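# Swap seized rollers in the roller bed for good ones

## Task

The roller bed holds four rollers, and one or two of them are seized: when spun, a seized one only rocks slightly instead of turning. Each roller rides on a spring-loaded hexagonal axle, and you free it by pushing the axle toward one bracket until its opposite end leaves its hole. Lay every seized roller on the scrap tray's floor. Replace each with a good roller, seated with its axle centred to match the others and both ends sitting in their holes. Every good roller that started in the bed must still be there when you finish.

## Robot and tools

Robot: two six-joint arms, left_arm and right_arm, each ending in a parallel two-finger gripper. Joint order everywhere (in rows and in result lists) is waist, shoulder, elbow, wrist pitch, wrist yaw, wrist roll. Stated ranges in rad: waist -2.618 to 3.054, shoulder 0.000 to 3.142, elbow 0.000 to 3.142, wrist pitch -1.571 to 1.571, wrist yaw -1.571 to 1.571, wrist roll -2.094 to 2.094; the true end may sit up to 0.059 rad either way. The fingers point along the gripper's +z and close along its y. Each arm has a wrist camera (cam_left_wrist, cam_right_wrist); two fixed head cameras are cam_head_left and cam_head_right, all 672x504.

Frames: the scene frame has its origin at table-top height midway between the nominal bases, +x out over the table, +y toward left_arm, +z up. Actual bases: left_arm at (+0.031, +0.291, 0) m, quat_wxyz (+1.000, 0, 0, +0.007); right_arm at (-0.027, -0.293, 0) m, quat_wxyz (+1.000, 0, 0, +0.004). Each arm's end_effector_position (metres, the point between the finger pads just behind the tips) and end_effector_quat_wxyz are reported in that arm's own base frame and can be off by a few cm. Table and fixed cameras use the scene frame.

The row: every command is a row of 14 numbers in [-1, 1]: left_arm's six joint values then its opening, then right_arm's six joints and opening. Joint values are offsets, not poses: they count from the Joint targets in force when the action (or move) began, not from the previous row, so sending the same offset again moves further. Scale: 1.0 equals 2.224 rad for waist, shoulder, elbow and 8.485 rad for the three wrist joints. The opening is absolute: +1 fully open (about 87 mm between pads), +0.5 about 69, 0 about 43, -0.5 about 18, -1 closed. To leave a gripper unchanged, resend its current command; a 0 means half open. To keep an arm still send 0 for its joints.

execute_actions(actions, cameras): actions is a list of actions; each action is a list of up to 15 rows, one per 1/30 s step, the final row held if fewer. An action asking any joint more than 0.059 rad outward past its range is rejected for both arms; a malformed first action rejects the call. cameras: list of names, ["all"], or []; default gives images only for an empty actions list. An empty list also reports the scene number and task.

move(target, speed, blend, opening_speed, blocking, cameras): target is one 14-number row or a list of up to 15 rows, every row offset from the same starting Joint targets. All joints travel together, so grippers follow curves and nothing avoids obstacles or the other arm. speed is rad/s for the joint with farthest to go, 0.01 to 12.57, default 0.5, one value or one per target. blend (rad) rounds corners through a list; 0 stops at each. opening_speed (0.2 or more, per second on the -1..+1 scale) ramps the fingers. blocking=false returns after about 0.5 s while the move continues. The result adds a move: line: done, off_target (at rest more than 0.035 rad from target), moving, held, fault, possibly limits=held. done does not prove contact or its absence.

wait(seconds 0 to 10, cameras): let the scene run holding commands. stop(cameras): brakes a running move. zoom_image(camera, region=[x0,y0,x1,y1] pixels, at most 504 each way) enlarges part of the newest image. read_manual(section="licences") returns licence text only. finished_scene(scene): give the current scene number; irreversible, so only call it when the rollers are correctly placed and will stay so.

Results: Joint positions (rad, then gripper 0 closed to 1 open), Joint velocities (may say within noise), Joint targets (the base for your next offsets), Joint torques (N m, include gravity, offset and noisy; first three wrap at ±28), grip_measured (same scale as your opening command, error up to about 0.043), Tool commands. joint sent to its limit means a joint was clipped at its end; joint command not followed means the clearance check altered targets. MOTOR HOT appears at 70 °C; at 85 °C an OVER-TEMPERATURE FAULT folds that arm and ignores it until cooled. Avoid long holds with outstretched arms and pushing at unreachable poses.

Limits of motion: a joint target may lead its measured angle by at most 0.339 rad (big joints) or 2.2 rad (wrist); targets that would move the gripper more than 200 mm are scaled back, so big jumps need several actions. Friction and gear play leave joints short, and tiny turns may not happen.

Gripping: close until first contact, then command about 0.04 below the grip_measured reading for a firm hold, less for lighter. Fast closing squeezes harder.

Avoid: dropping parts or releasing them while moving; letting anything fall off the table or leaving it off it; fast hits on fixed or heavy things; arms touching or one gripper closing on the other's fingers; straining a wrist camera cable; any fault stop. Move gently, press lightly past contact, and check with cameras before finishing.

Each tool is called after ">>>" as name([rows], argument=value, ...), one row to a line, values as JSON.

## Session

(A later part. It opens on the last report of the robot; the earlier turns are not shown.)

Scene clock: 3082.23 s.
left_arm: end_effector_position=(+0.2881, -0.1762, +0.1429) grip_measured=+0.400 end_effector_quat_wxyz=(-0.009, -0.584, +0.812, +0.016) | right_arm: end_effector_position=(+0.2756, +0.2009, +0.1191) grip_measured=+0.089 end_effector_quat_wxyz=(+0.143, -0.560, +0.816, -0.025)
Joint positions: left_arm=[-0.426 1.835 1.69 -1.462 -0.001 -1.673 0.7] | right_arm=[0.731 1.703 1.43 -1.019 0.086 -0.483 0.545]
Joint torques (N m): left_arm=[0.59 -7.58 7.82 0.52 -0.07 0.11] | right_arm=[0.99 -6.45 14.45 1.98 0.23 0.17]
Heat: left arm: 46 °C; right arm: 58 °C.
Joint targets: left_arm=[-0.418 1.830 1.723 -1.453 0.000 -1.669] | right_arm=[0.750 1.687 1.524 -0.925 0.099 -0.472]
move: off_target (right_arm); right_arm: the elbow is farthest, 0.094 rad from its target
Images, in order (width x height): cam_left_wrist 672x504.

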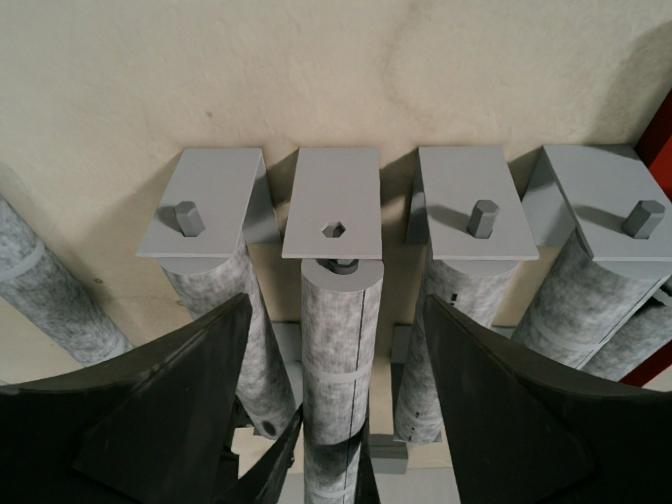

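>>> move(target=[0,0,0,0,0,0,0.4,0,-0.027,-0.0337,0,0,0,-0.15], speed=0.2, cameras=["cam_left_wrist"])

>>> zoom_image(camera="cam_left_wrist", region=[280, 200, 400, 320])

Scene clock: 3108.37 s.
left_arm: end_effector_position=(+0.2881, -0.1762, +0.1429) grip_measured=+0.400 end_effector_quat_wxyz=(-0.009, -0.584, +0.812, +0.016) | right_arm: end_effector_position=(+0.2716, +0.2026, +0.1163) grip_measured=+0.089 end_effector_quat_wxyz=(+0.139, -0.561, +0.816, -0.022)
Joint positions: left_arm=[-0.426 1.835 1.69 -1.462 -0.001 -1.673 0.7] | right_arm=[0.739 1.703 1.42 -1.018 0.08 -0.477 0.544]
Joint torques (N m): left_arm=[0.58 -7.58 7.82 0.52 -0.08 0.11] | right_arm=[0.39 -11.12 8.46 1.97 0.22 0.16]
Heat: left arm: 46 °C; right arm: 65 °C.
Joint targets: left_arm=[-0.418 1.830 1.723 -1.453 0.000 -1.669] | right_arm=[0.750 1.626 1.449 -0.925 0.099 -0.472]
move: off_target (right_arm); right_arm: the wrist pitch is farthest, 0.093 rad from its target
Images, in order (width x height): cam_left_wrist 672x504.

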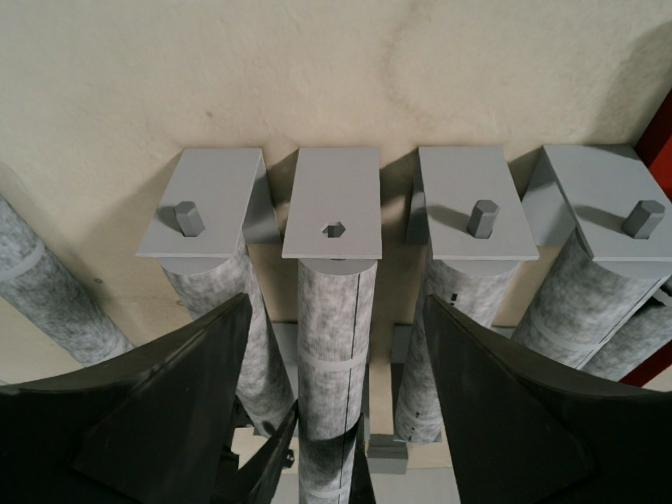

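Scaled by 4.200.

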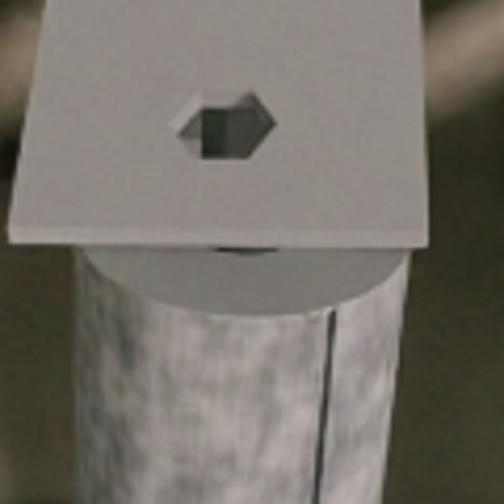

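>>> move(target=[0,0,0,0,0,0,0.4,0,0.0274,0.049,0,0,0,-0.15], speed=0.25, cameras=["cam_left_wrist","cam_right_wrist"])

>>> zoom_image(camera="cam_left_wrist", region=[280, 200, 400, 320])

Scene clock: 3126.83 s.
left_arm: end_effector_position=(+0.2881, -0.1762, +0.1429) grip_measured=+0.400 end_effector_quat_wxyz=(-0.009, -0.584, +0.812, +0.016) | right_arm: end_effector_position=(+0.2845, +0.2143, +0.1313) grip_measured=+0.087 end_effector_quat_wxyz=(+0.170, -0.557, +0.813, -0.017)
Joint positions: left_arm=[-0.426 1.835 1.69 -1.462 -0.001 -1.673 0.7] | right_arm=[0.739 1.709 1.477 -1.006 0.08 -0.477 0.544]
Joint torques (N m): left_arm=[0.58 -7.58 7.82 0.52 -0.07 0.11] | right_arm=[0.42 -7.02 13.26 1.94 0.21 0.15]
Heat: left arm: 46 °C; right arm: 61 °C.
Joint targets: left_arm=[-0.418 1.830 1.723 -1.453 0.000 -1.669] | right_arm=[0.750 1.687 1.558 -0.925 0.099 -0.472]
move: off_target (right_arm); right_arm: the elbow is farthest, 0.081 rad from its target
Images, in order (width x height): cam_left_wrist 672x504, cam_right_wrist 672x504.

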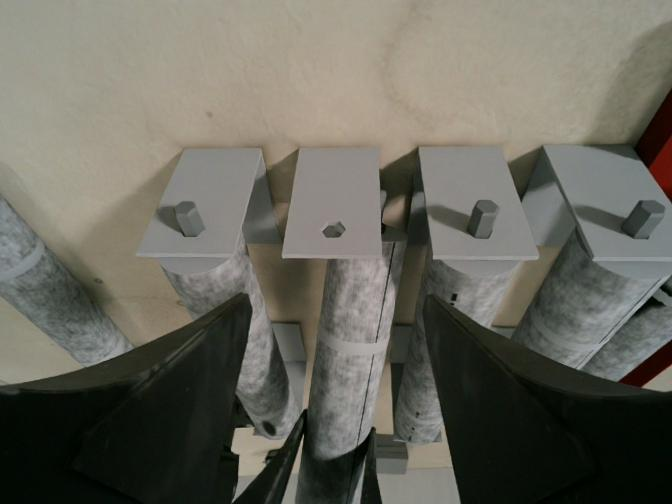

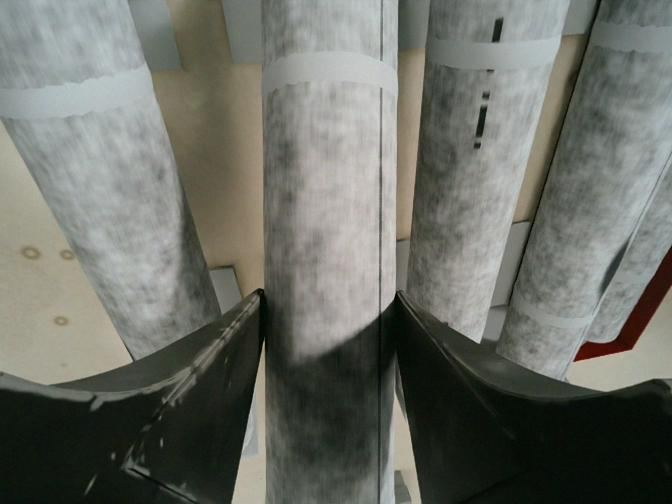

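Scaled by 4.200.

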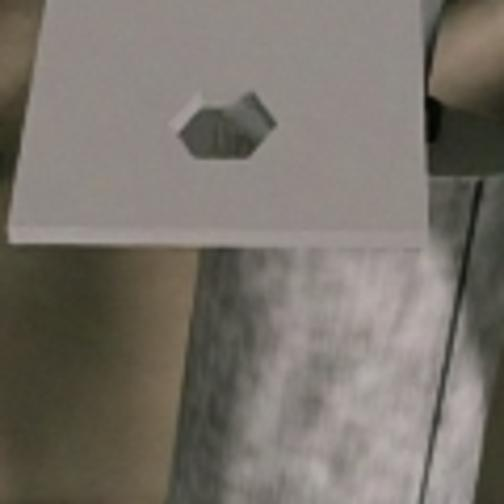

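>>> move(target=[0,0,0,0,0,0,0.4,-0.0247,-0.0661,0.0202,-0.023,-0.0015,-0.0046,-0.15], speed=0.25, cameras=["cam_left_wrist","cam_right_wrist"])

Scene clock: 3164.90 s.
left_arm: end_effector_position=(+0.2881, -0.1762, +0.1429) grip_measured=+0.400 end_effector_quat_wxyz=(-0.009, -0.584, +0.812, +0.016) | right_arm: end_effector_position=(+0.2734, +0.1842, +0.1697) grip_measured=+0.087 end_effector_quat_wxyz=(+0.172, -0.541, +0.823, -0.021)
Joint positions: left_arm=[-0.426 1.835 1.69 -1.462 -0.001 -1.673 0.7] | right_arm=[0.694 1.612 1.523 -1.142 0.08 -0.483 0.544]
Joint torques (N m): left_arm=[0.57 -7.6 7.82 0.52 -0.06 0.11] | right_arm=[-0.44 -10.1 13.14 1.34 0.09 -0.15]
Heat: left arm: 46 °C; right arm: 61 °C.
Joint targets: left_arm=[-0.418 1.830 1.723 -1.453 0.000 -1.669] | right_arm=[0.695 1.540 1.603 -1.120 0.087 -0.511]
move: off_target (right_arm); right_arm: the elbow is farthest, 0.080 rad from its target
Images, in order (width x height): cam_left_wrist 672x504, cam_right_wrist 672x504.

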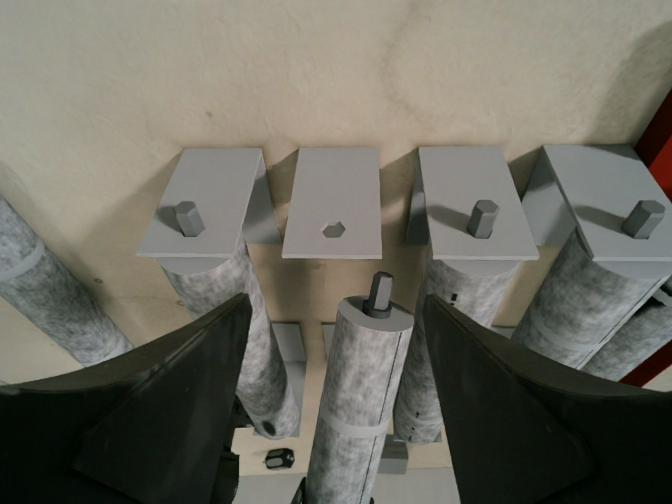

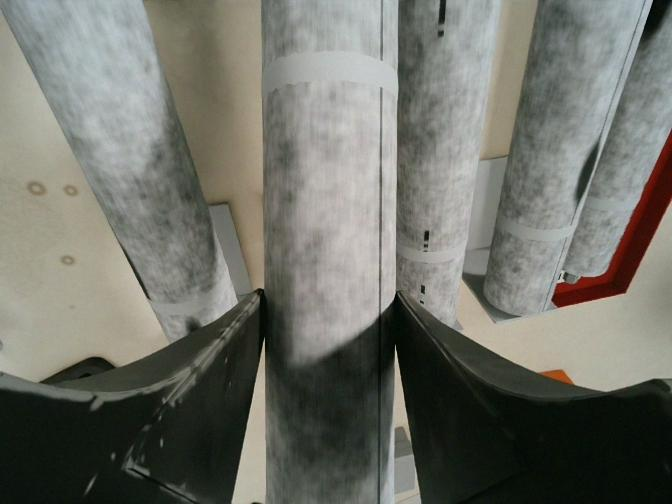

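>>> wait(seconds=0.1)

Scene clock: 3245.20 s.
left_arm: end_effector_position=(+0.2881, -0.1762, +0.1429) grip_measured=+0.400 end_effector_quat_wxyz=(-0.009, -0.584, +0.812, +0.016) | right_arm: end_effector_position=(+0.2731, +0.1839, +0.1697) grip_measured=+0.087 end_effector_quat_wxyz=(+0.171, -0.541, +0.823, -0.021)
Joint positions: left_arm=[-0.426 1.835 1.69 -1.462 -0.001 -1.673 0.7] | right_arm=[0.694 1.612 1.523 -1.144 0.08 -0.483 0.544]
Joint torques (N m): left_arm=[0.57 -7.58 7.82 0.52 -0.07 0.11] | right_arm=[-0.42 -10.14 13.12 1.31 0.09 -0.16]
Heat: left arm: 47 °C; right arm: 63 °C.
Joint targets: left_arm=[-0.418 1.830 1.723 -1.453 0.000 -1.669] | right_arm=[0.695 1.540 1.603 -1.120 0.087 -0.511]
Tool commands: left_gripper/opening=+0.4 right_gripper/opening=-0.15
wait: 0.10 s; at rest from the start

>>> move(target=[0,0,0,0,0,0,0.4,-0.0719,-0.1349,-0.2037,0.0522,-0.0444,-0.017,-0.15], speed=0.35, cameras=["cam_left_wrist","cam_right_wrist"])

Scene clock: 3304.80 s.
left_arm: end_effector_position=(+0.2881, -0.1762, +0.1429) grip_measured=+0.400 end_effector_quat_wxyz=(-0.009, -0.584, +0.812, +0.016) | right_arm: end_effector_position=(+0.2525, +0.1718, +0.1499) grip_measured=+0.087 end_effector_quat_wxyz=(+0.274, -0.554, +0.779, +0.104)
Joint positions: left_arm=[-0.426 1.835 1.69 -1.462 -0.001 -1.673 0.7] | right_arm=[0.538 1.307 1.117 -0.832 -0.242 -0.631 0.544]
Joint torques (N m): left_arm=[0.57 -7.6 7.83 0.52 -0.07 0.11] | right_arm=[-0.62 -7.99 9.21 3.1 -0.45 -0.15]
Heat: left arm: 47 °C; right arm: 65 °C.
Joint targets: left_arm=[-0.418 1.830 1.723 -1.453 0.000 -1.669] | right_arm=[0.535 1.240 1.150 -0.677 -0.290 -0.655]
move: off_target (right_arm); right_arm: the wrist pitch is farthest, 0.155 rad from its target
Images, in order (width x height): cam_left_wrist 672x504, cam_right_wrist 672x504.

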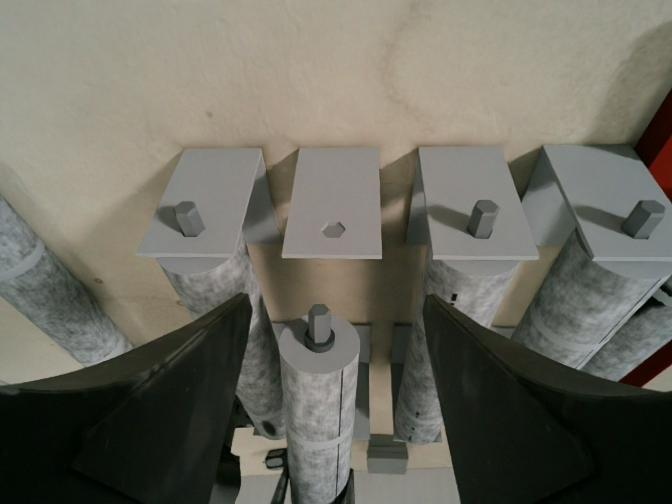

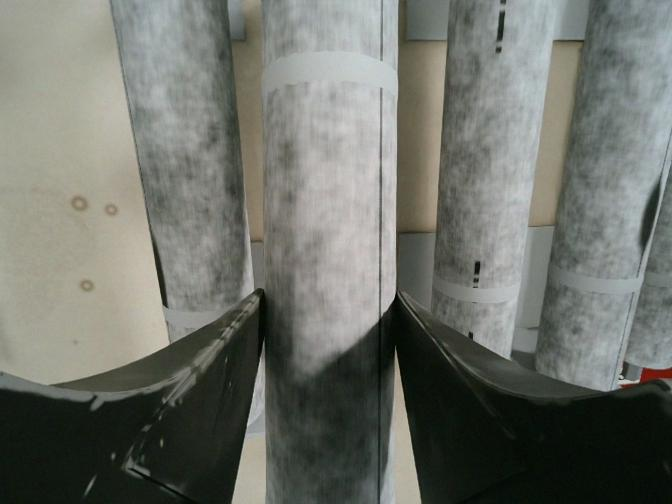

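>>> zoom_image(camera="cam_left_wrist", region=[270, 280, 370, 400])

Scaled by 4.200.

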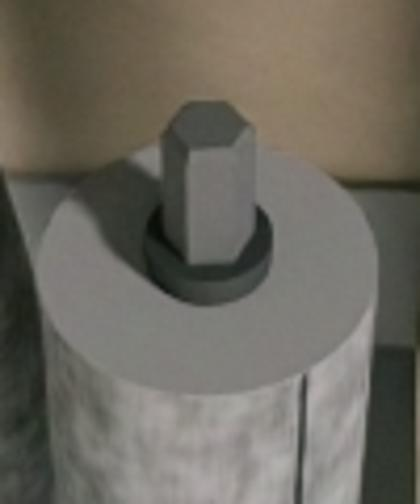

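>>> move(target=[0,0,0,0,0,0,0.4,0.0013,0.009,-0.0719,0.0271,-0.0012,0,-0.15], speed=0.3, cameras=["cam_left_wrist"])

>>> zoom_image(camera="cam_left_wrist", region=[280, 200, 400, 350])

Scene clock: 3334.67 s.
left_arm: end_effector_position=(+0.2881, -0.1762, +0.1429) grip_measured=+0.400 end_effector_quat_wxyz=(-0.009, -0.584, +0.812, +0.016) | right_arm: end_effector_position=(+0.2607, +0.1786, +0.1147) grip_measured=+0.087 end_effector_quat_wxyz=(+0.299, -0.554, +0.770, +0.106)
Joint positions: left_arm=[-0.426 1.835 1.69 -1.462 -0.001 -1.673 0.7] | right_arm=[0.538 1.307 0.954 -0.617 -0.251 -0.631 0.544]
Joint torques (N m): left_arm=[0.58 -7.57 7.8 0.52 -0.06 0.11] | right_arm=[-0.44 -6.54 9.48 3.32 -0.53 -0.16]
Heat: left arm: 47 °C; right arm: 65 °C.
Joint targets: left_arm=[-0.418 1.830 1.723 -1.453 0.000 -1.669] | right_arm=[0.538 1.260 0.990 -0.447 -0.300 -0.655]
move: off_target (right_arm); right_arm: the wrist pitch is farthest, 0.170 rad from its target
Images, in order (width x height): cam_left_wrist 672x504.

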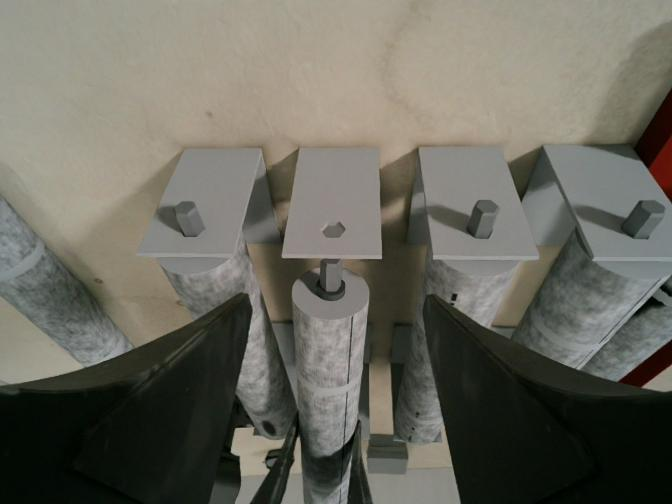

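Scaled by 3.360.

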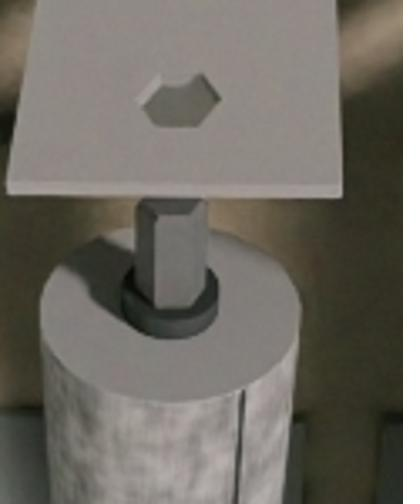

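>>> move(target=[0,0,0,0,0,0,0.4,0.0148,0.0292,0.0292,0.0024,0.002,0.003,-0.15], speed=0.15, cameras=["cam_left_wrist"])

>>> zoom_image(camera="cam_left_wrist", region=[280, 200, 400, 350])

Scene clock: 3355.30 s.
left_arm: end_effector_position=(+0.2881, -0.1762, +0.1429) grip_measured=+0.400 end_effector_quat_wxyz=(-0.009, -0.584, +0.812, +0.016) | right_arm: end_effector_position=(+0.2593, +0.1898, +0.1051) grip_measured=+0.087 end_effector_quat_wxyz=(+0.289, -0.566, +0.764, +0.111)
Joint positions: left_arm=[-0.426 1.835 1.69 -1.462 -0.001 -1.673 0.7] | right_arm=[0.57 1.348 0.954 -0.593 -0.251 -0.631 0.544]
Joint torques (N m): left_arm=[0.57 -7.6 7.82 0.51 -0.07 0.11] | right_arm=[0.21 -4.86 15.35 3.32 -0.32 0.12]
Heat: left arm: 47 °C; right arm: 64 °C.
Joint targets: left_arm=[-0.418 1.830 1.723 -1.453 0.000 -1.669] | right_arm=[0.571 1.325 1.055 -0.427 -0.283 -0.630]
move: off_target (right_arm); right_arm: the wrist pitch is farthest, 0.166 rad from its target
Images, in order (width x height): cam_left_wrist 672x504.

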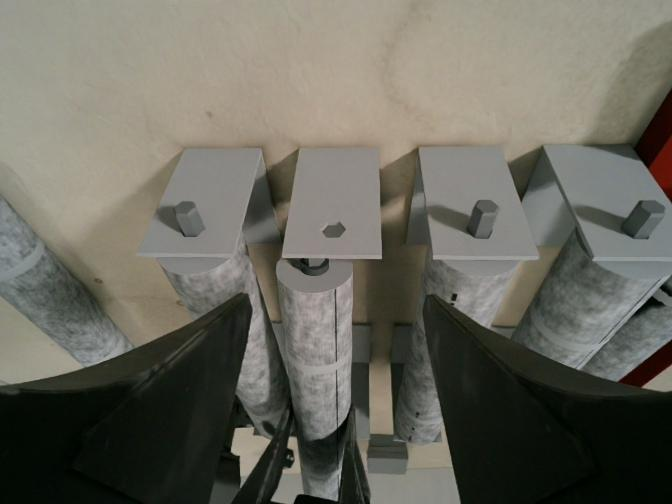

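Scaled by 3.360.

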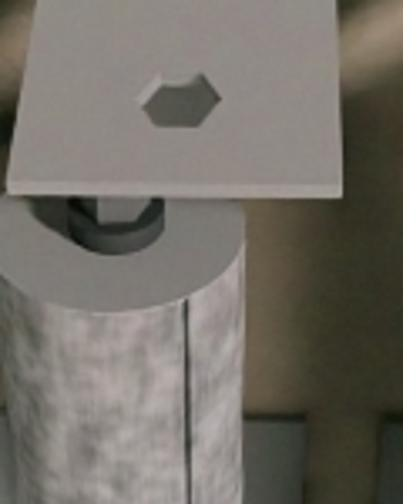

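>>> move(target=[0,0,0,0,0,0,0.4,-0.0067,0.0067,0.0112,0,0.0039,0.0035,-0.15], speed=0.15, cameras=["cam_left_wrist"])

>>> zoom_image(camera="cam_left_wrist", region=[270, 200, 400, 350])

Scene clock: 3391.47 s.
left_arm: end_effector_position=(+0.2881, -0.1762, +0.1429) grip_measured=+0.400 end_effector_quat_wxyz=(-0.009, -0.584, +0.812, +0.016) | right_arm: end_effector_position=(+0.2655, +0.1940, +0.1118) grip_measured=+0.087 end_effector_quat_wxyz=(+0.296, -0.557, +0.768, +0.113)
Joint positions: left_arm=[-0.426 1.835 1.69 -1.462 -0.001 -1.673 0.7] | right_arm=[0.57 1.36 0.983 -0.591 -0.248 -0.608 0.544]
Joint torques (N m): left_arm=[0.57 -7.6 7.82 0.52 -0.08 0.11] | right_arm=[-0.84 -4.89 15.08 3.27 -0.06 0.16]
Heat: left arm: 47 °C; right arm: 74 °C. Fold the right arm in close to its base, or ease its load, before you think long.
Joint targets: left_arm=[-0.418 1.830 1.723 -1.453 0.000 -1.669] | right_arm=[0.556 1.340 1.080 -0.427 -0.250 -0.600]
MOTOR HOT: the elbow of the right arm reports 74 °C; the controller's stop level is 85 °C. To cool a motor, set the load down, stop pushing, or move to a pose that needs little force.
move: off_target (right_arm); right_arm: the wrist pitch is farthest, 0.164 rad from its target
Images, in order (width x height): cam_left_wrist 672x504.

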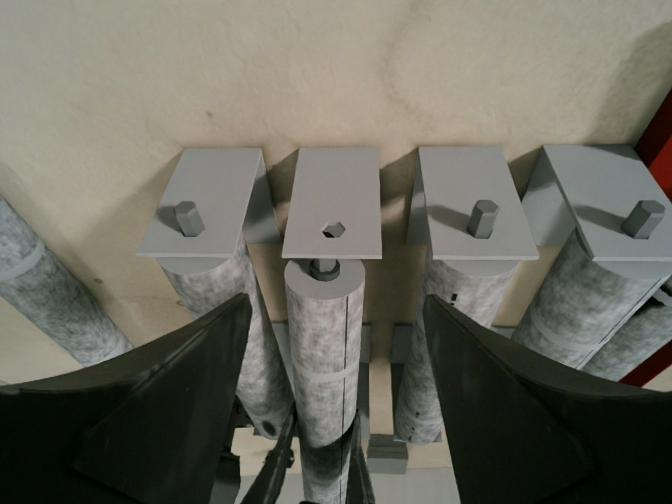

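Scaled by 3.360.

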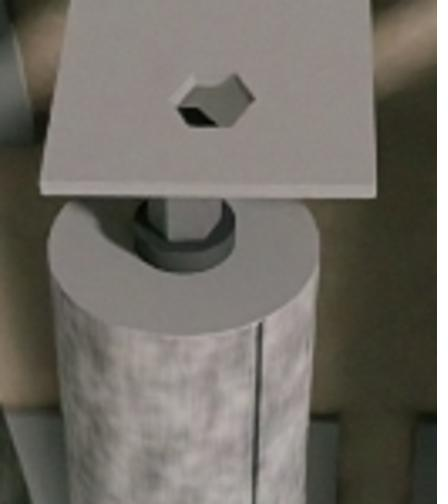

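>>> move(target=[0,0,0,0,0,0,0.4,0,0,-0.027,0,0,0,-0.15], speed=0.15, cameras=[])

Scene clock: 3397.57 s.
left_arm: end_effector_position=(+0.2881, -0.1762, +0.1429) grip_measured=+0.400 end_effector_quat_wxyz=(-0.009, -0.584, +0.812, +0.016) | right_arm: end_effector_position=(+0.2655, +0.1940, +0.1118) grip_measured=+0.087 end_effector_quat_wxyz=(+0.296, -0.557, +0.768, +0.113)
Joint positions: left_arm=[-0.426 1.835 1.69 -1.462 -0.001 -1.673 0.7] | right_arm=[0.57 1.36 0.983 -0.591 -0.248 -0.608 0.544]
Joint torques (N m): left_arm=[0.58 -7.58 7.82 0.51 -0.07 0.11] | right_arm=[-0.87 -4.88 9.65 3.28 -0.04 0.16]
Heat: left arm: 47 °C; right arm: 74 °C. Fold the right arm in close to its base, or ease its load, before you think long.
Joint targets: left_arm=[-0.418 1.830 1.723 -1.453 0.000 -1.669] | right_arm=[0.556 1.340 1.020 -0.427 -0.250 -0.600]
MOTOR HOT: still on. The elbow of the right arm reports 74 °C.
move: off_target (right_arm); right_arm: the wrist pitch is farthest, 0.164 rad from its target
No camera images: "cameras" was empty.

>>> move(target=[0,0,0,0,0,0,0.4,-0.0072,0,0,0,0,0,-0.15], speed=0.1, cameras=["cam_left_wrist"])

>>> zoom_image(camera="cam_left_wrist", region=[270, 200, 400, 350])

Scene clock: 3414.47 s.
left_arm: end_effector_position=(+0.2881, -0.1762, +0.1429) grip_measured=+0.400 end_effector_quat_wxyz=(-0.009, -0.584, +0.812, +0.016) | right_arm: end_effector_position=(+0.2702, +0.1874, +0.1118) grip_measured=+0.087 end_effector_quat_wxyz=(+0.298, -0.547, +0.774, +0.109)
Joint positions: left_arm=[-0.426 1.835 1.69 -1.462 -0.001 -1.673 0.7] | right_arm=[0.545 1.36 0.983 -0.591 -0.248 -0.608 0.544]
Joint torques (N m): left_arm=[0.57 -7.58 7.82 0.52 -0.08 0.11] | right_arm=[-0.72 -4.86 9.68 3.28 -0.05 0.17]
Heat: left arm: 47 °C; right arm: 69 °C. Fold the right arm in close to its base, or ease its load, before you think long.
Joint targets: left_arm=[-0.418 1.830 1.723 -1.453 0.000 -1.669] | right_arm=[0.540 1.340 1.020 -0.427 -0.250 -0.600]
MOTOR HOT: still on. The elbow of the right arm reports 69 °C.
move: off_target (right_arm); right_arm: the wrist pitch is farthest, 0.164 rad from its target
Images, in order (width x height): cam_left_wrist 672x504.

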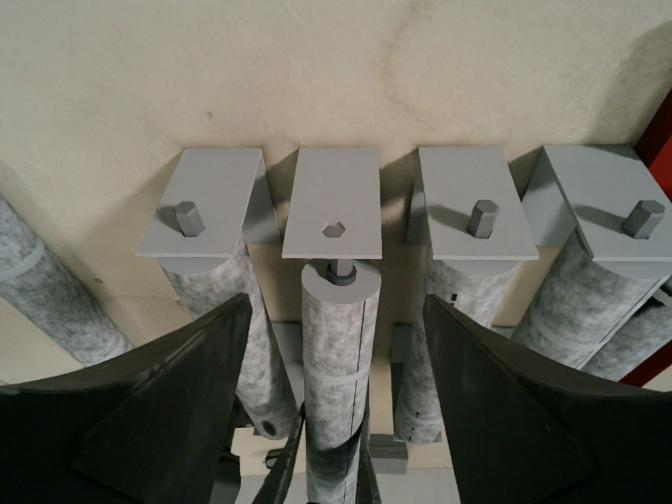

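Scaled by 3.360.

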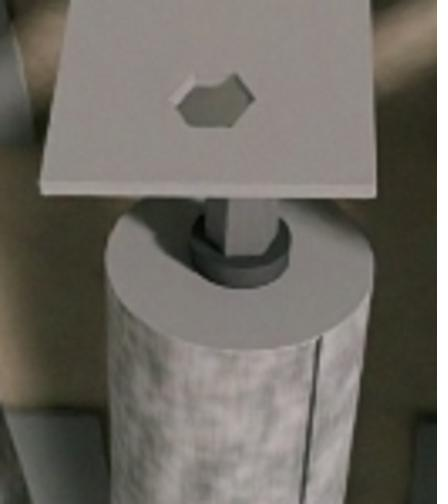

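>>> move(target=[0,0,0,0,0,0,0.4,-0.0157,-0.0369,-0.0692,0.0249,-0.0148,-0.0114,-0.15], speed=0.2, cameras=["cam_left_wrist","cam_right_wrist"])

>>> zoom_image(camera="cam_left_wrist", region=[270, 200, 400, 350])

Scene clock: 3475.57 s.
left_arm: end_effector_position=(+0.2881, -0.1762, +0.1429) grip_measured=+0.400 end_effector_quat_wxyz=(-0.009, -0.584, +0.812, +0.016) | right_arm: end_effector_position=(+0.2717, +0.1892, +0.0906) grip_measured=+0.087 end_effector_quat_wxyz=(+0.336, -0.565, +0.744, +0.124)
Joint positions: left_arm=[-0.426 1.835 1.69 -1.462 -0.001 -1.673 0.7] | right_arm=[0.516 1.328 0.831 -0.403 -0.319 -0.671 0.543]
Joint torques (N m): left_arm=[0.57 -7.58 7.82 0.52 -0.07 0.11] | right_arm=[-0.73 -8.47 9.33 3.67 -0.59 -0.14]
Heat: left arm: 47 °C; right arm: 64 °C.
Joint targets: left_arm=[-0.418 1.830 1.723 -1.453 0.000 -1.669] | right_arm=[0.505 1.258 0.866 -0.215 -0.376 -0.697]
MOTOR HOT: cleared for the motors of the right arm.
move: off_target (right_arm); right_arm: the wrist pitch is farthest, 0.187 rad from its target
Images, in order (width x height): cam_left_wrist 672x504, cam_right_wrist 672x504.

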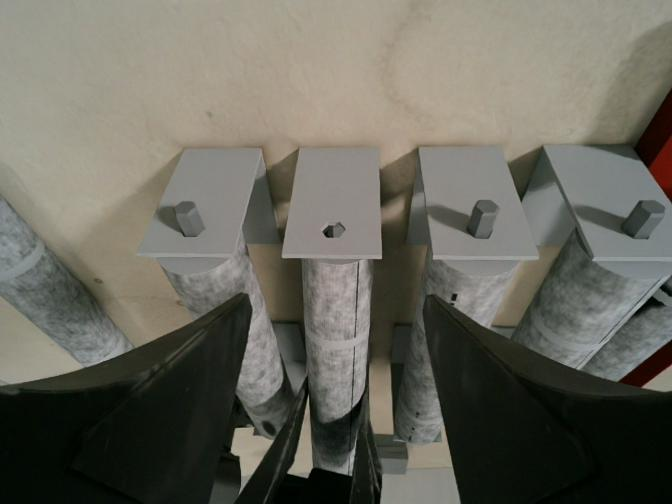

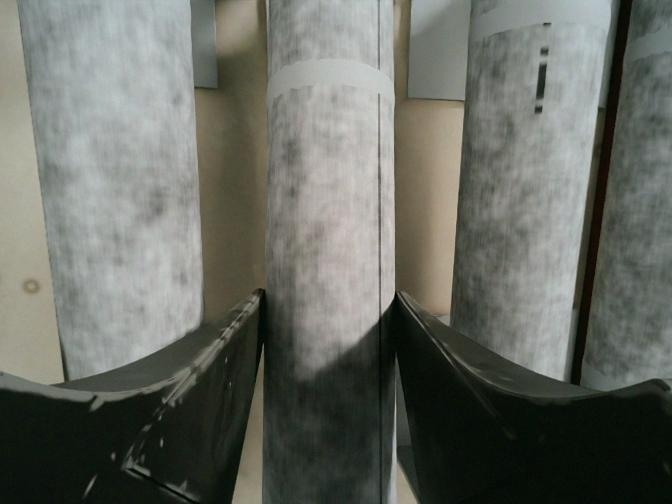

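Scaled by 3.360.

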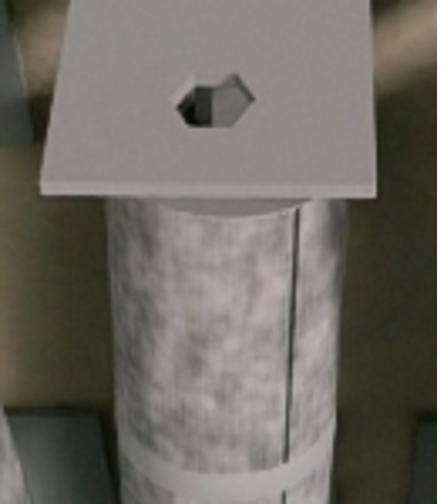

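>>> move(target=[0,0,0,0,0,0,0.4,0,-0.036,0.002,-0.001,0,0,-0.15], speed=0.15, cameras=["cam_left_wrist","cam_right_wrist"])

>>> zoom_image(camera="cam_left_wrist", region=[260, 200, 420, 500])

Scene clock: 3528.93 s.
left_arm: end_effector_position=(+0.2881, -0.1762, +0.1429) grip_measured=+0.400 end_effector_quat_wxyz=(-0.009, -0.584, +0.812, +0.016) | right_arm: end_effector_position=(+0.2721, +0.1901, +0.1169) grip_measured=+0.087 end_effector_quat_wxyz=(+0.374, -0.562, +0.728, +0.120)
Joint positions: left_arm=[-0.426 1.835 1.69 -1.462 -0.001 -1.673 0.7] | right_arm=[0.516 1.244 0.831 -0.403 -0.322 -0.671 0.543]
Joint torques (N m): left_arm=[0.57 -7.58 7.8 0.52 -0.07 0.11] | right_arm=[-0.68 -7.77 9.81 3.65 -0.54 -0.15]
Heat: left arm: 48 °C; right arm: 64 °C.
Joint targets: left_arm=[-0.418 1.830 1.723 -1.453 0.000 -1.669] | right_arm=[0.505 1.178 0.870 -0.224 -0.376 -0.697]
move: off_target (right_arm); right_arm: the wrist pitch is farthest, 0.179 rad from its target
Images, in order (width x height): cam_left_wrist 672x504, cam_right_wrist 672x504.

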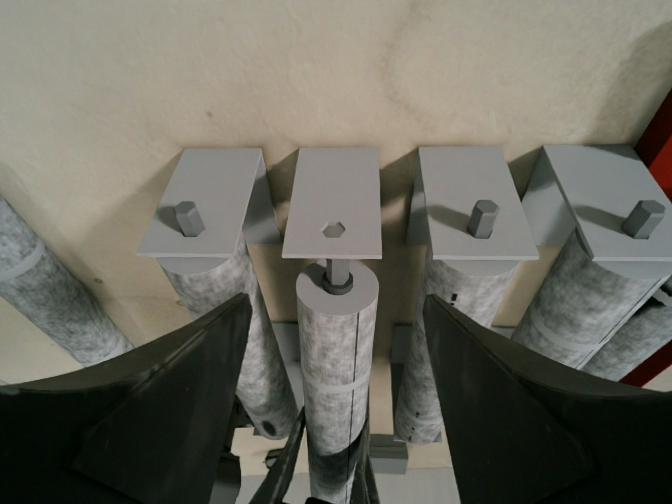

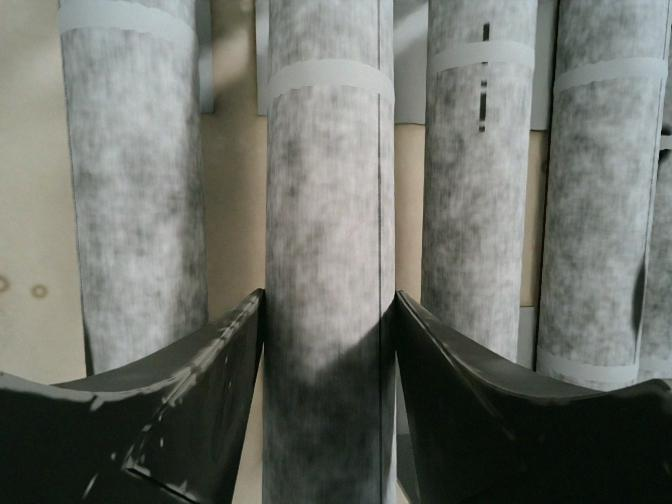

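Scaled by 1.680.

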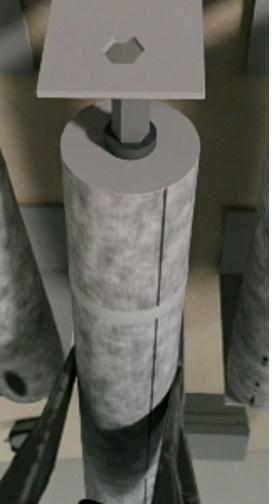

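>>> zoom_image(camera="cam_left_wrist", region=[290, 200, 390, 310])

Scaled by 4.582.

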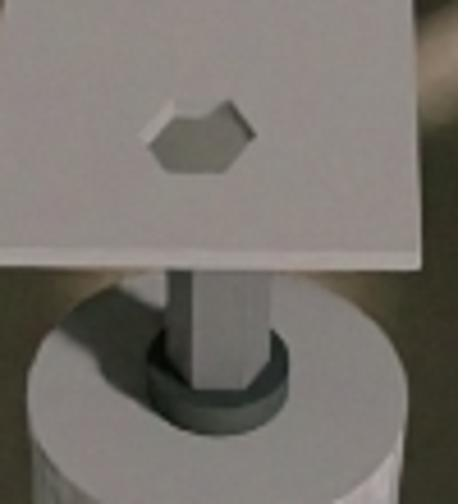

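>>> move(target=[0,0,0,0,0,0,0.4,0,0.0481,0.0486,-0.0035,-0.0022,-0.0054,-0.15], speed=0.15, cameras=["cam_left_wrist","cam_right_wrist"])

>>> zoom_image(camera="cam_left_wrist", region=[290, 200, 390, 310])

Scene clock: 3597.00 s.
left_arm: end_effector_position=(+0.2881, -0.1762, +0.1429) grip_measured=+0.400 end_effector_quat_wxyz=(-0.009, -0.584, +0.812, +0.016) | right_arm: end_effector_position=(+0.2813, +0.1958, +0.1133) grip_measured=+0.087 end_effector_quat_wxyz=(+0.367, -0.581, +0.717, +0.121)
Joint positions: left_arm=[-0.426 1.835 1.69 -1.462 -0.001 -1.673 0.7] | right_arm=[0.513 1.307 0.871 -0.404 -0.339 -0.718 0.543]
Joint torques (N m): left_arm=[0.58 -7.6 7.82 0.51 -0.07 0.11] | right_arm=[-0.69 -4.66 16.01 3.3 -0.59 -0.1]
Heat: left arm: 48 °C; right arm: 69 °C.
Joint targets: left_arm=[-0.418 1.830 1.723 -1.453 0.000 -1.669] | right_arm=[0.505 1.285 0.978 -0.254 -0.395 -0.742]
move: off_target (right_arm); right_arm: the wrist pitch is farthest, 0.151 rad from its target
Images, in order (width x height): cam_left_wrist 672x504, cam_right_wrist 672x504.

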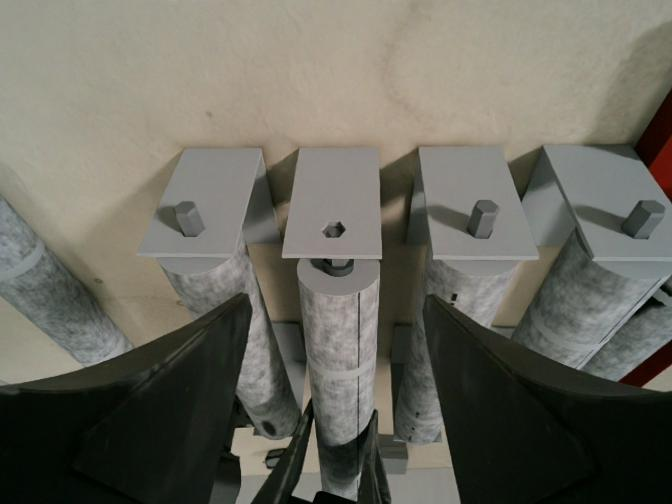

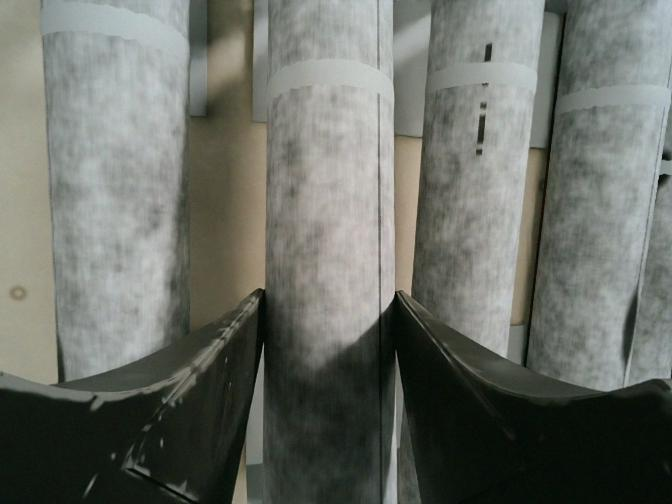

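Scaled by 4.582.

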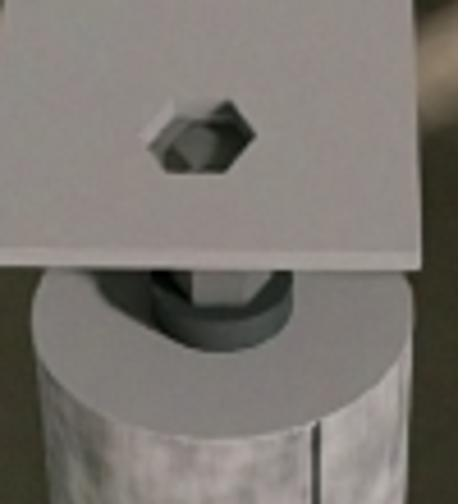

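>>> move(target=[0,0,0,0,0,0,0.4,0,0,-0.025,0,0,0,-0.15], speed=0.15, cameras=["cam_left_wrist"])

>>> zoom_image(camera="cam_left_wrist", region=[310, 215, 360, 255])

Scene clock: 3601.27 s.
left_arm: end_effector_position=(+0.2881, -0.1762, +0.1429) grip_measured=+0.400 end_effector_quat_wxyz=(-0.009, -0.584, +0.812, +0.016) | right_arm: end_effector_position=(+0.2813, +0.1958, +0.1133) grip_measured=+0.087 end_effector_quat_wxyz=(+0.367, -0.581, +0.717, +0.121)
Joint positions: left_arm=[-0.426 1.835 1.69 -1.462 -0.001 -1.673 0.7] | right_arm=[0.513 1.307 0.871 -0.404 -0.339 -0.718 0.543]
Joint torques (N m): left_arm=[0.59 -7.6 7.82 0.51 -0.07 0.11] | right_arm=[-0.7 -4.74 11.04 3.29 -0.6 -0.11]
Heat: left arm: 48 °C; right arm: 69 °C.
Joint targets: left_arm=[-0.418 1.830 1.723 -1.453 0.000 -1.669] | right_arm=[0.505 1.285 0.923 -0.254 -0.395 -0.742]
move: off_target (right_arm); right_arm: the wrist pitch is farthest, 0.150 rad from its target
Images, in order (width x height): cam_left_wrist 672x504.

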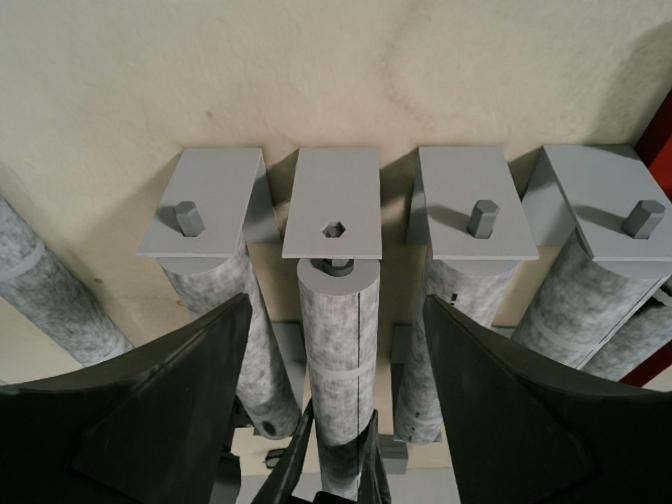

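Scaled by 10.080.

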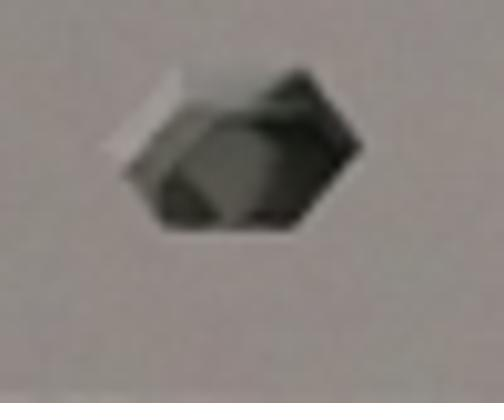

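>>> move(target=[0,0,0,0,0,0,0.4,0.0153,0.005,0.031,0,0,0,-0.15], speed=0.1, cameras=["cam_left_wrist"])

>>> zoom_image(camera="cam_left_wrist", region=[290, 200, 390, 310])

Scene clock: 3631.73 s.
left_arm: end_effector_position=(+0.2881, -0.1762, +0.1429) grip_measured=+0.400 end_effector_quat_wxyz=(-0.009, -0.584, +0.812, +0.016) | right_arm: end_effector_position=(+0.2815, +0.1970, +0.1138) grip_measured=+0.087 end_effector_quat_wxyz=(+0.364, -0.583, +0.717, +0.121)
Joint positions: left_arm=[-0.426 1.835 1.69 -1.462 -0.001 -1.673 0.7] | right_arm=[0.516 1.314 0.882 -0.413 -0.339 -0.72 0.543]
Joint torques (N m): left_arm=[0.57 -7.6 7.82 0.52 -0.07 0.11] | right_arm=[1.21 -4.41 16.24 3.36 -0.58 -0.14]
Heat: left arm: 48 °C; right arm: 69 °C.
Joint targets: left_arm=[-0.418 1.830 1.723 -1.453 0.000 -1.669] | right_arm=[0.539 1.296 0.992 -0.254 -0.395 -0.742]
move: off_target (right_arm); right_arm: the wrist pitch is farthest, 0.159 rad from its target
Images, in order (width x height): cam_left_wrist 672x504.

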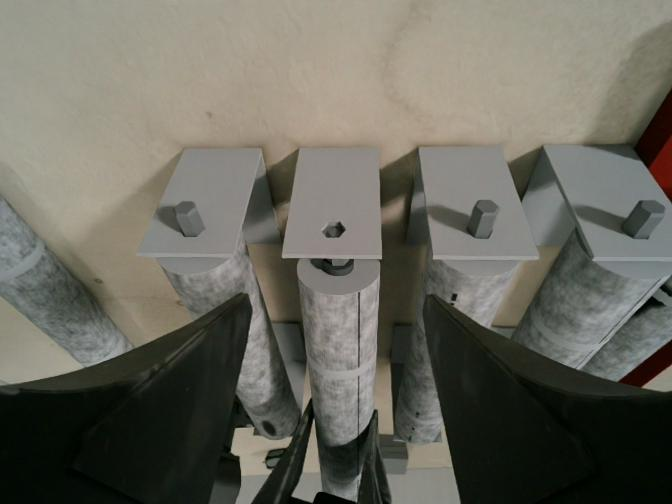

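Scaled by 4.582.

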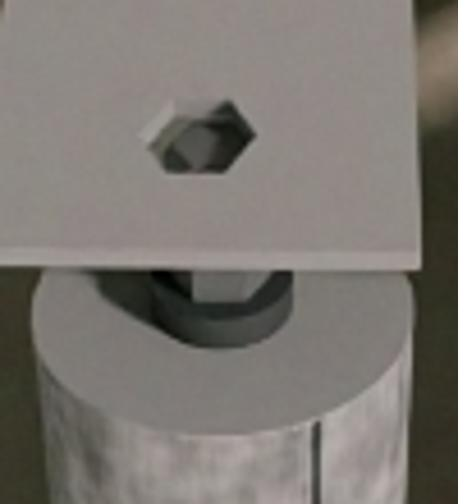

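>>> move(target=[0,0,0,0,0,0,0.4,0,0,-0.027,0,0,0,-0.15], speed=0.15, cameras=["cam_left_wrist"])

>>> zoom_image(camera="cam_left_wrist", region=[315, 215, 355, 247])

Scene clock: 3640.70 s.
left_arm: end_effector_position=(+0.2881, -0.1762, +0.1429) grip_measured=+0.400 end_effector_quat_wxyz=(-0.009, -0.584, +0.812, +0.016) | right_arm: end_effector_position=(+0.2815, +0.1970, +0.1138) grip_measured=+0.087 end_effector_quat_wxyz=(+0.364, -0.583, +0.717, +0.121)
Joint positions: left_arm=[-0.426 1.835 1.69 -1.462 -0.001 -1.673 0.7] | right_arm=[0.516 1.314 0.882 -0.413 -0.339 -0.72 0.543]
Joint torques (N m): left_arm=[0.57 -7.6 7.82 0.52 -0.07 0.11] | right_arm=[1.21 -4.41 10.89 3.38 -0.59 -0.13]
Heat: left arm: 48 °C; right arm: 69 °C.
Joint targets: left_arm=[-0.418 1.830 1.723 -1.453 0.000 -1.669] | right_arm=[0.539 1.296 0.931 -0.254 -0.395 -0.742]
move: off_target (right_arm); right_arm: the wrist pitch is farthest, 0.159 rad from its target
Images, in order (width x height): cam_left_wrist 672x504.

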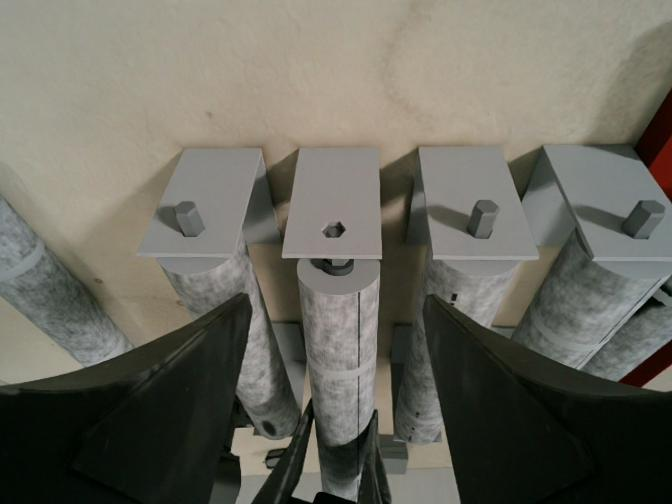

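Scaled by 12.600.

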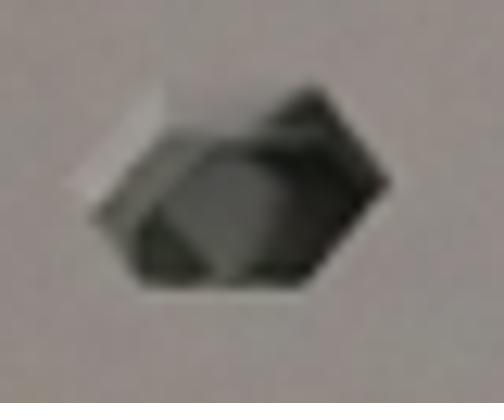

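>>> move(target=[0,0,0,0,0,0,0.4,0.004,0,0.031,0,0,0,-0.15], speed=0.1, cameras=["cam_left_wrist"])

>>> zoom_image(camera="cam_left_wrist", region=[315, 215, 355, 247])

Scene clock: 3651.87 s.
left_arm: end_effector_position=(+0.2881, -0.1762, +0.1429) grip_measured=+0.400 end_effector_quat_wxyz=(-0.009, -0.584, +0.812, +0.016) | right_arm: end_effector_position=(+0.2814, +0.1979, +0.1156) grip_measured=+0.087 end_effector_quat_wxyz=(+0.363, -0.584, +0.716, +0.121)
Joint positions: left_arm=[-0.426 1.835 1.69 -1.462 -0.001 -1.673 0.7] | right_arm=[0.519 1.314 0.89 -0.421 -0.337 -0.72 0.543]
Joint torques (N m): left_arm=[0.57 -7.6 7.79 0.52 -0.07 0.11] | right_arm=[1.65 -4.45 16.46 3.44 -0.61 -0.13]
Heat: left arm: 48 °C; right arm: 70 °C. Fold the right arm in close to its base, or ease its load, before you think long.
Joint targets: left_arm=[-0.418 1.830 1.723 -1.453 0.000 -1.669] | right_arm=[0.548 1.296 1.000 -0.254 -0.395 -0.742]
MOTOR HOT: the wrist pitch of the right arm reports 70 °C; the controller's stop level is 85 °C. To cool a motor, set the load down, stop pushing, or move to a pose that needs little force.
move: off_target (right_arm); right_arm: the wrist pitch is farthest, 0.167 rad from its target
Images, in order (width x height): cam_left_wrist 672x504.

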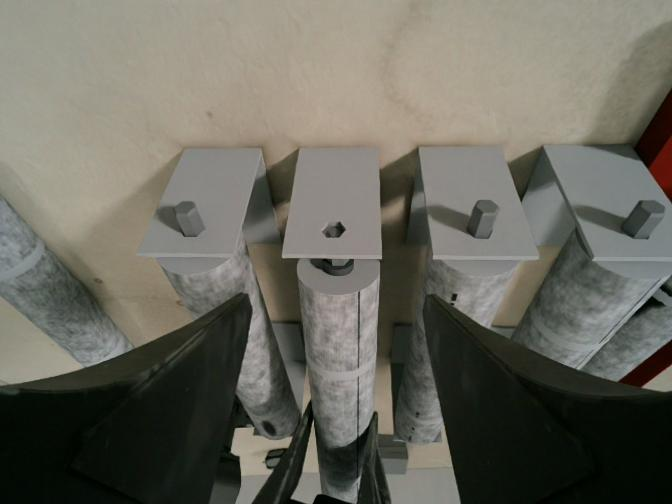

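Scaled by 12.600.

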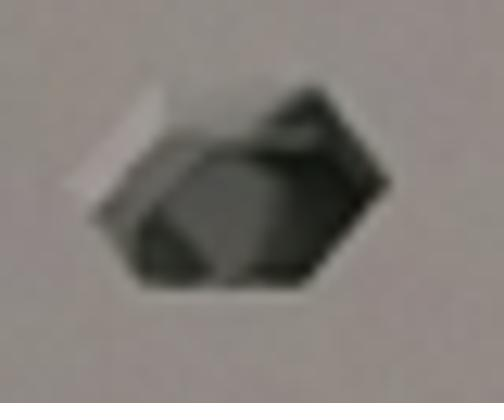

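>>> move(target=[0,0,0,0,0,0,0.4,0.001,-0.027,-0.034,0,0,0,-0.15], speed=0.15, cameras=["cam_left_wrist"])

>>> zoom_image(camera="cam_left_wrist", region=[290, 200, 390, 310])

Scene clock: 3663.90 s.
left_arm: end_effector_position=(+0.2881, -0.1762, +0.1429) grip_measured=+0.400 end_effector_quat_wxyz=(-0.009, -0.584, +0.812, +0.016) | right_arm: end_effector_position=(+0.2793, +0.1988, +0.1172) grip_measured=+0.087 end_effector_quat_wxyz=(+0.366, -0.585, +0.713, +0.121)
Joint positions: left_arm=[-0.426 1.835 1.69 -1.462 -0.001 -1.673 0.7] | right_arm=[0.525 1.304 0.885 -0.421 -0.336 -0.72 0.543]
Joint torques (N m): left_arm=[0.58 -7.58 7.82 0.52 -0.07 0.11] | right_arm=[1.32 -8.32 10.06 3.47 -0.63 -0.12]
Heat: left arm: 48 °C; right arm: 68 °C. Fold the right arm in close to its base, or ease its load, before you think long.
Joint targets: left_arm=[-0.418 1.830 1.723 -1.453 0.000 -1.669] | right_arm=[0.550 1.236 0.925 -0.254 -0.395 -0.742]
MOTOR HOT: still on. The wrist pitch of the right arm reports 68 °C.
move: off_target (right_arm); right_arm: the wrist pitch is farthest, 0.167 rad from its target
Images, in order (width x height): cam_left_wrist 672x504.

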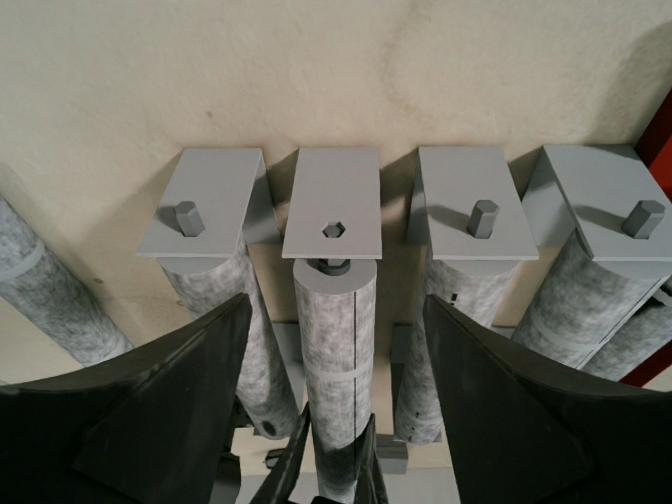

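Scaled by 4.582.

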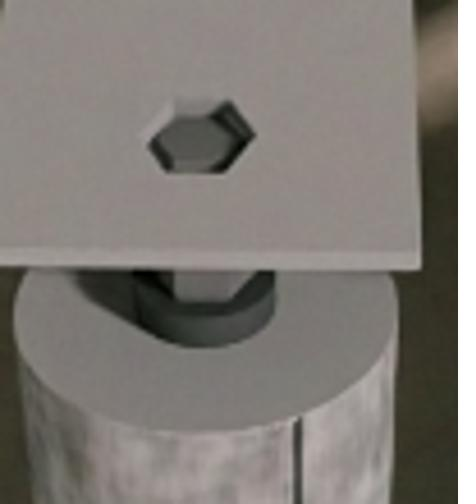

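>>> zoom_image(camera="cam_left_wrist", region=[315, 215, 355, 247])

Scaled by 12.600.

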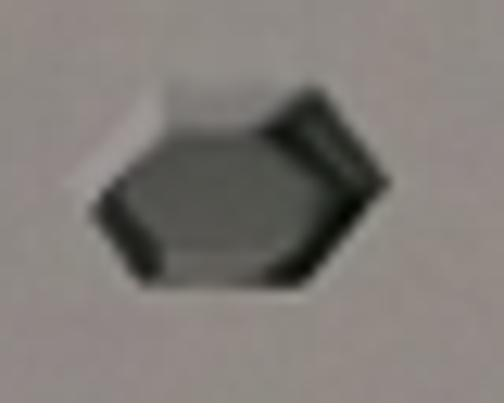

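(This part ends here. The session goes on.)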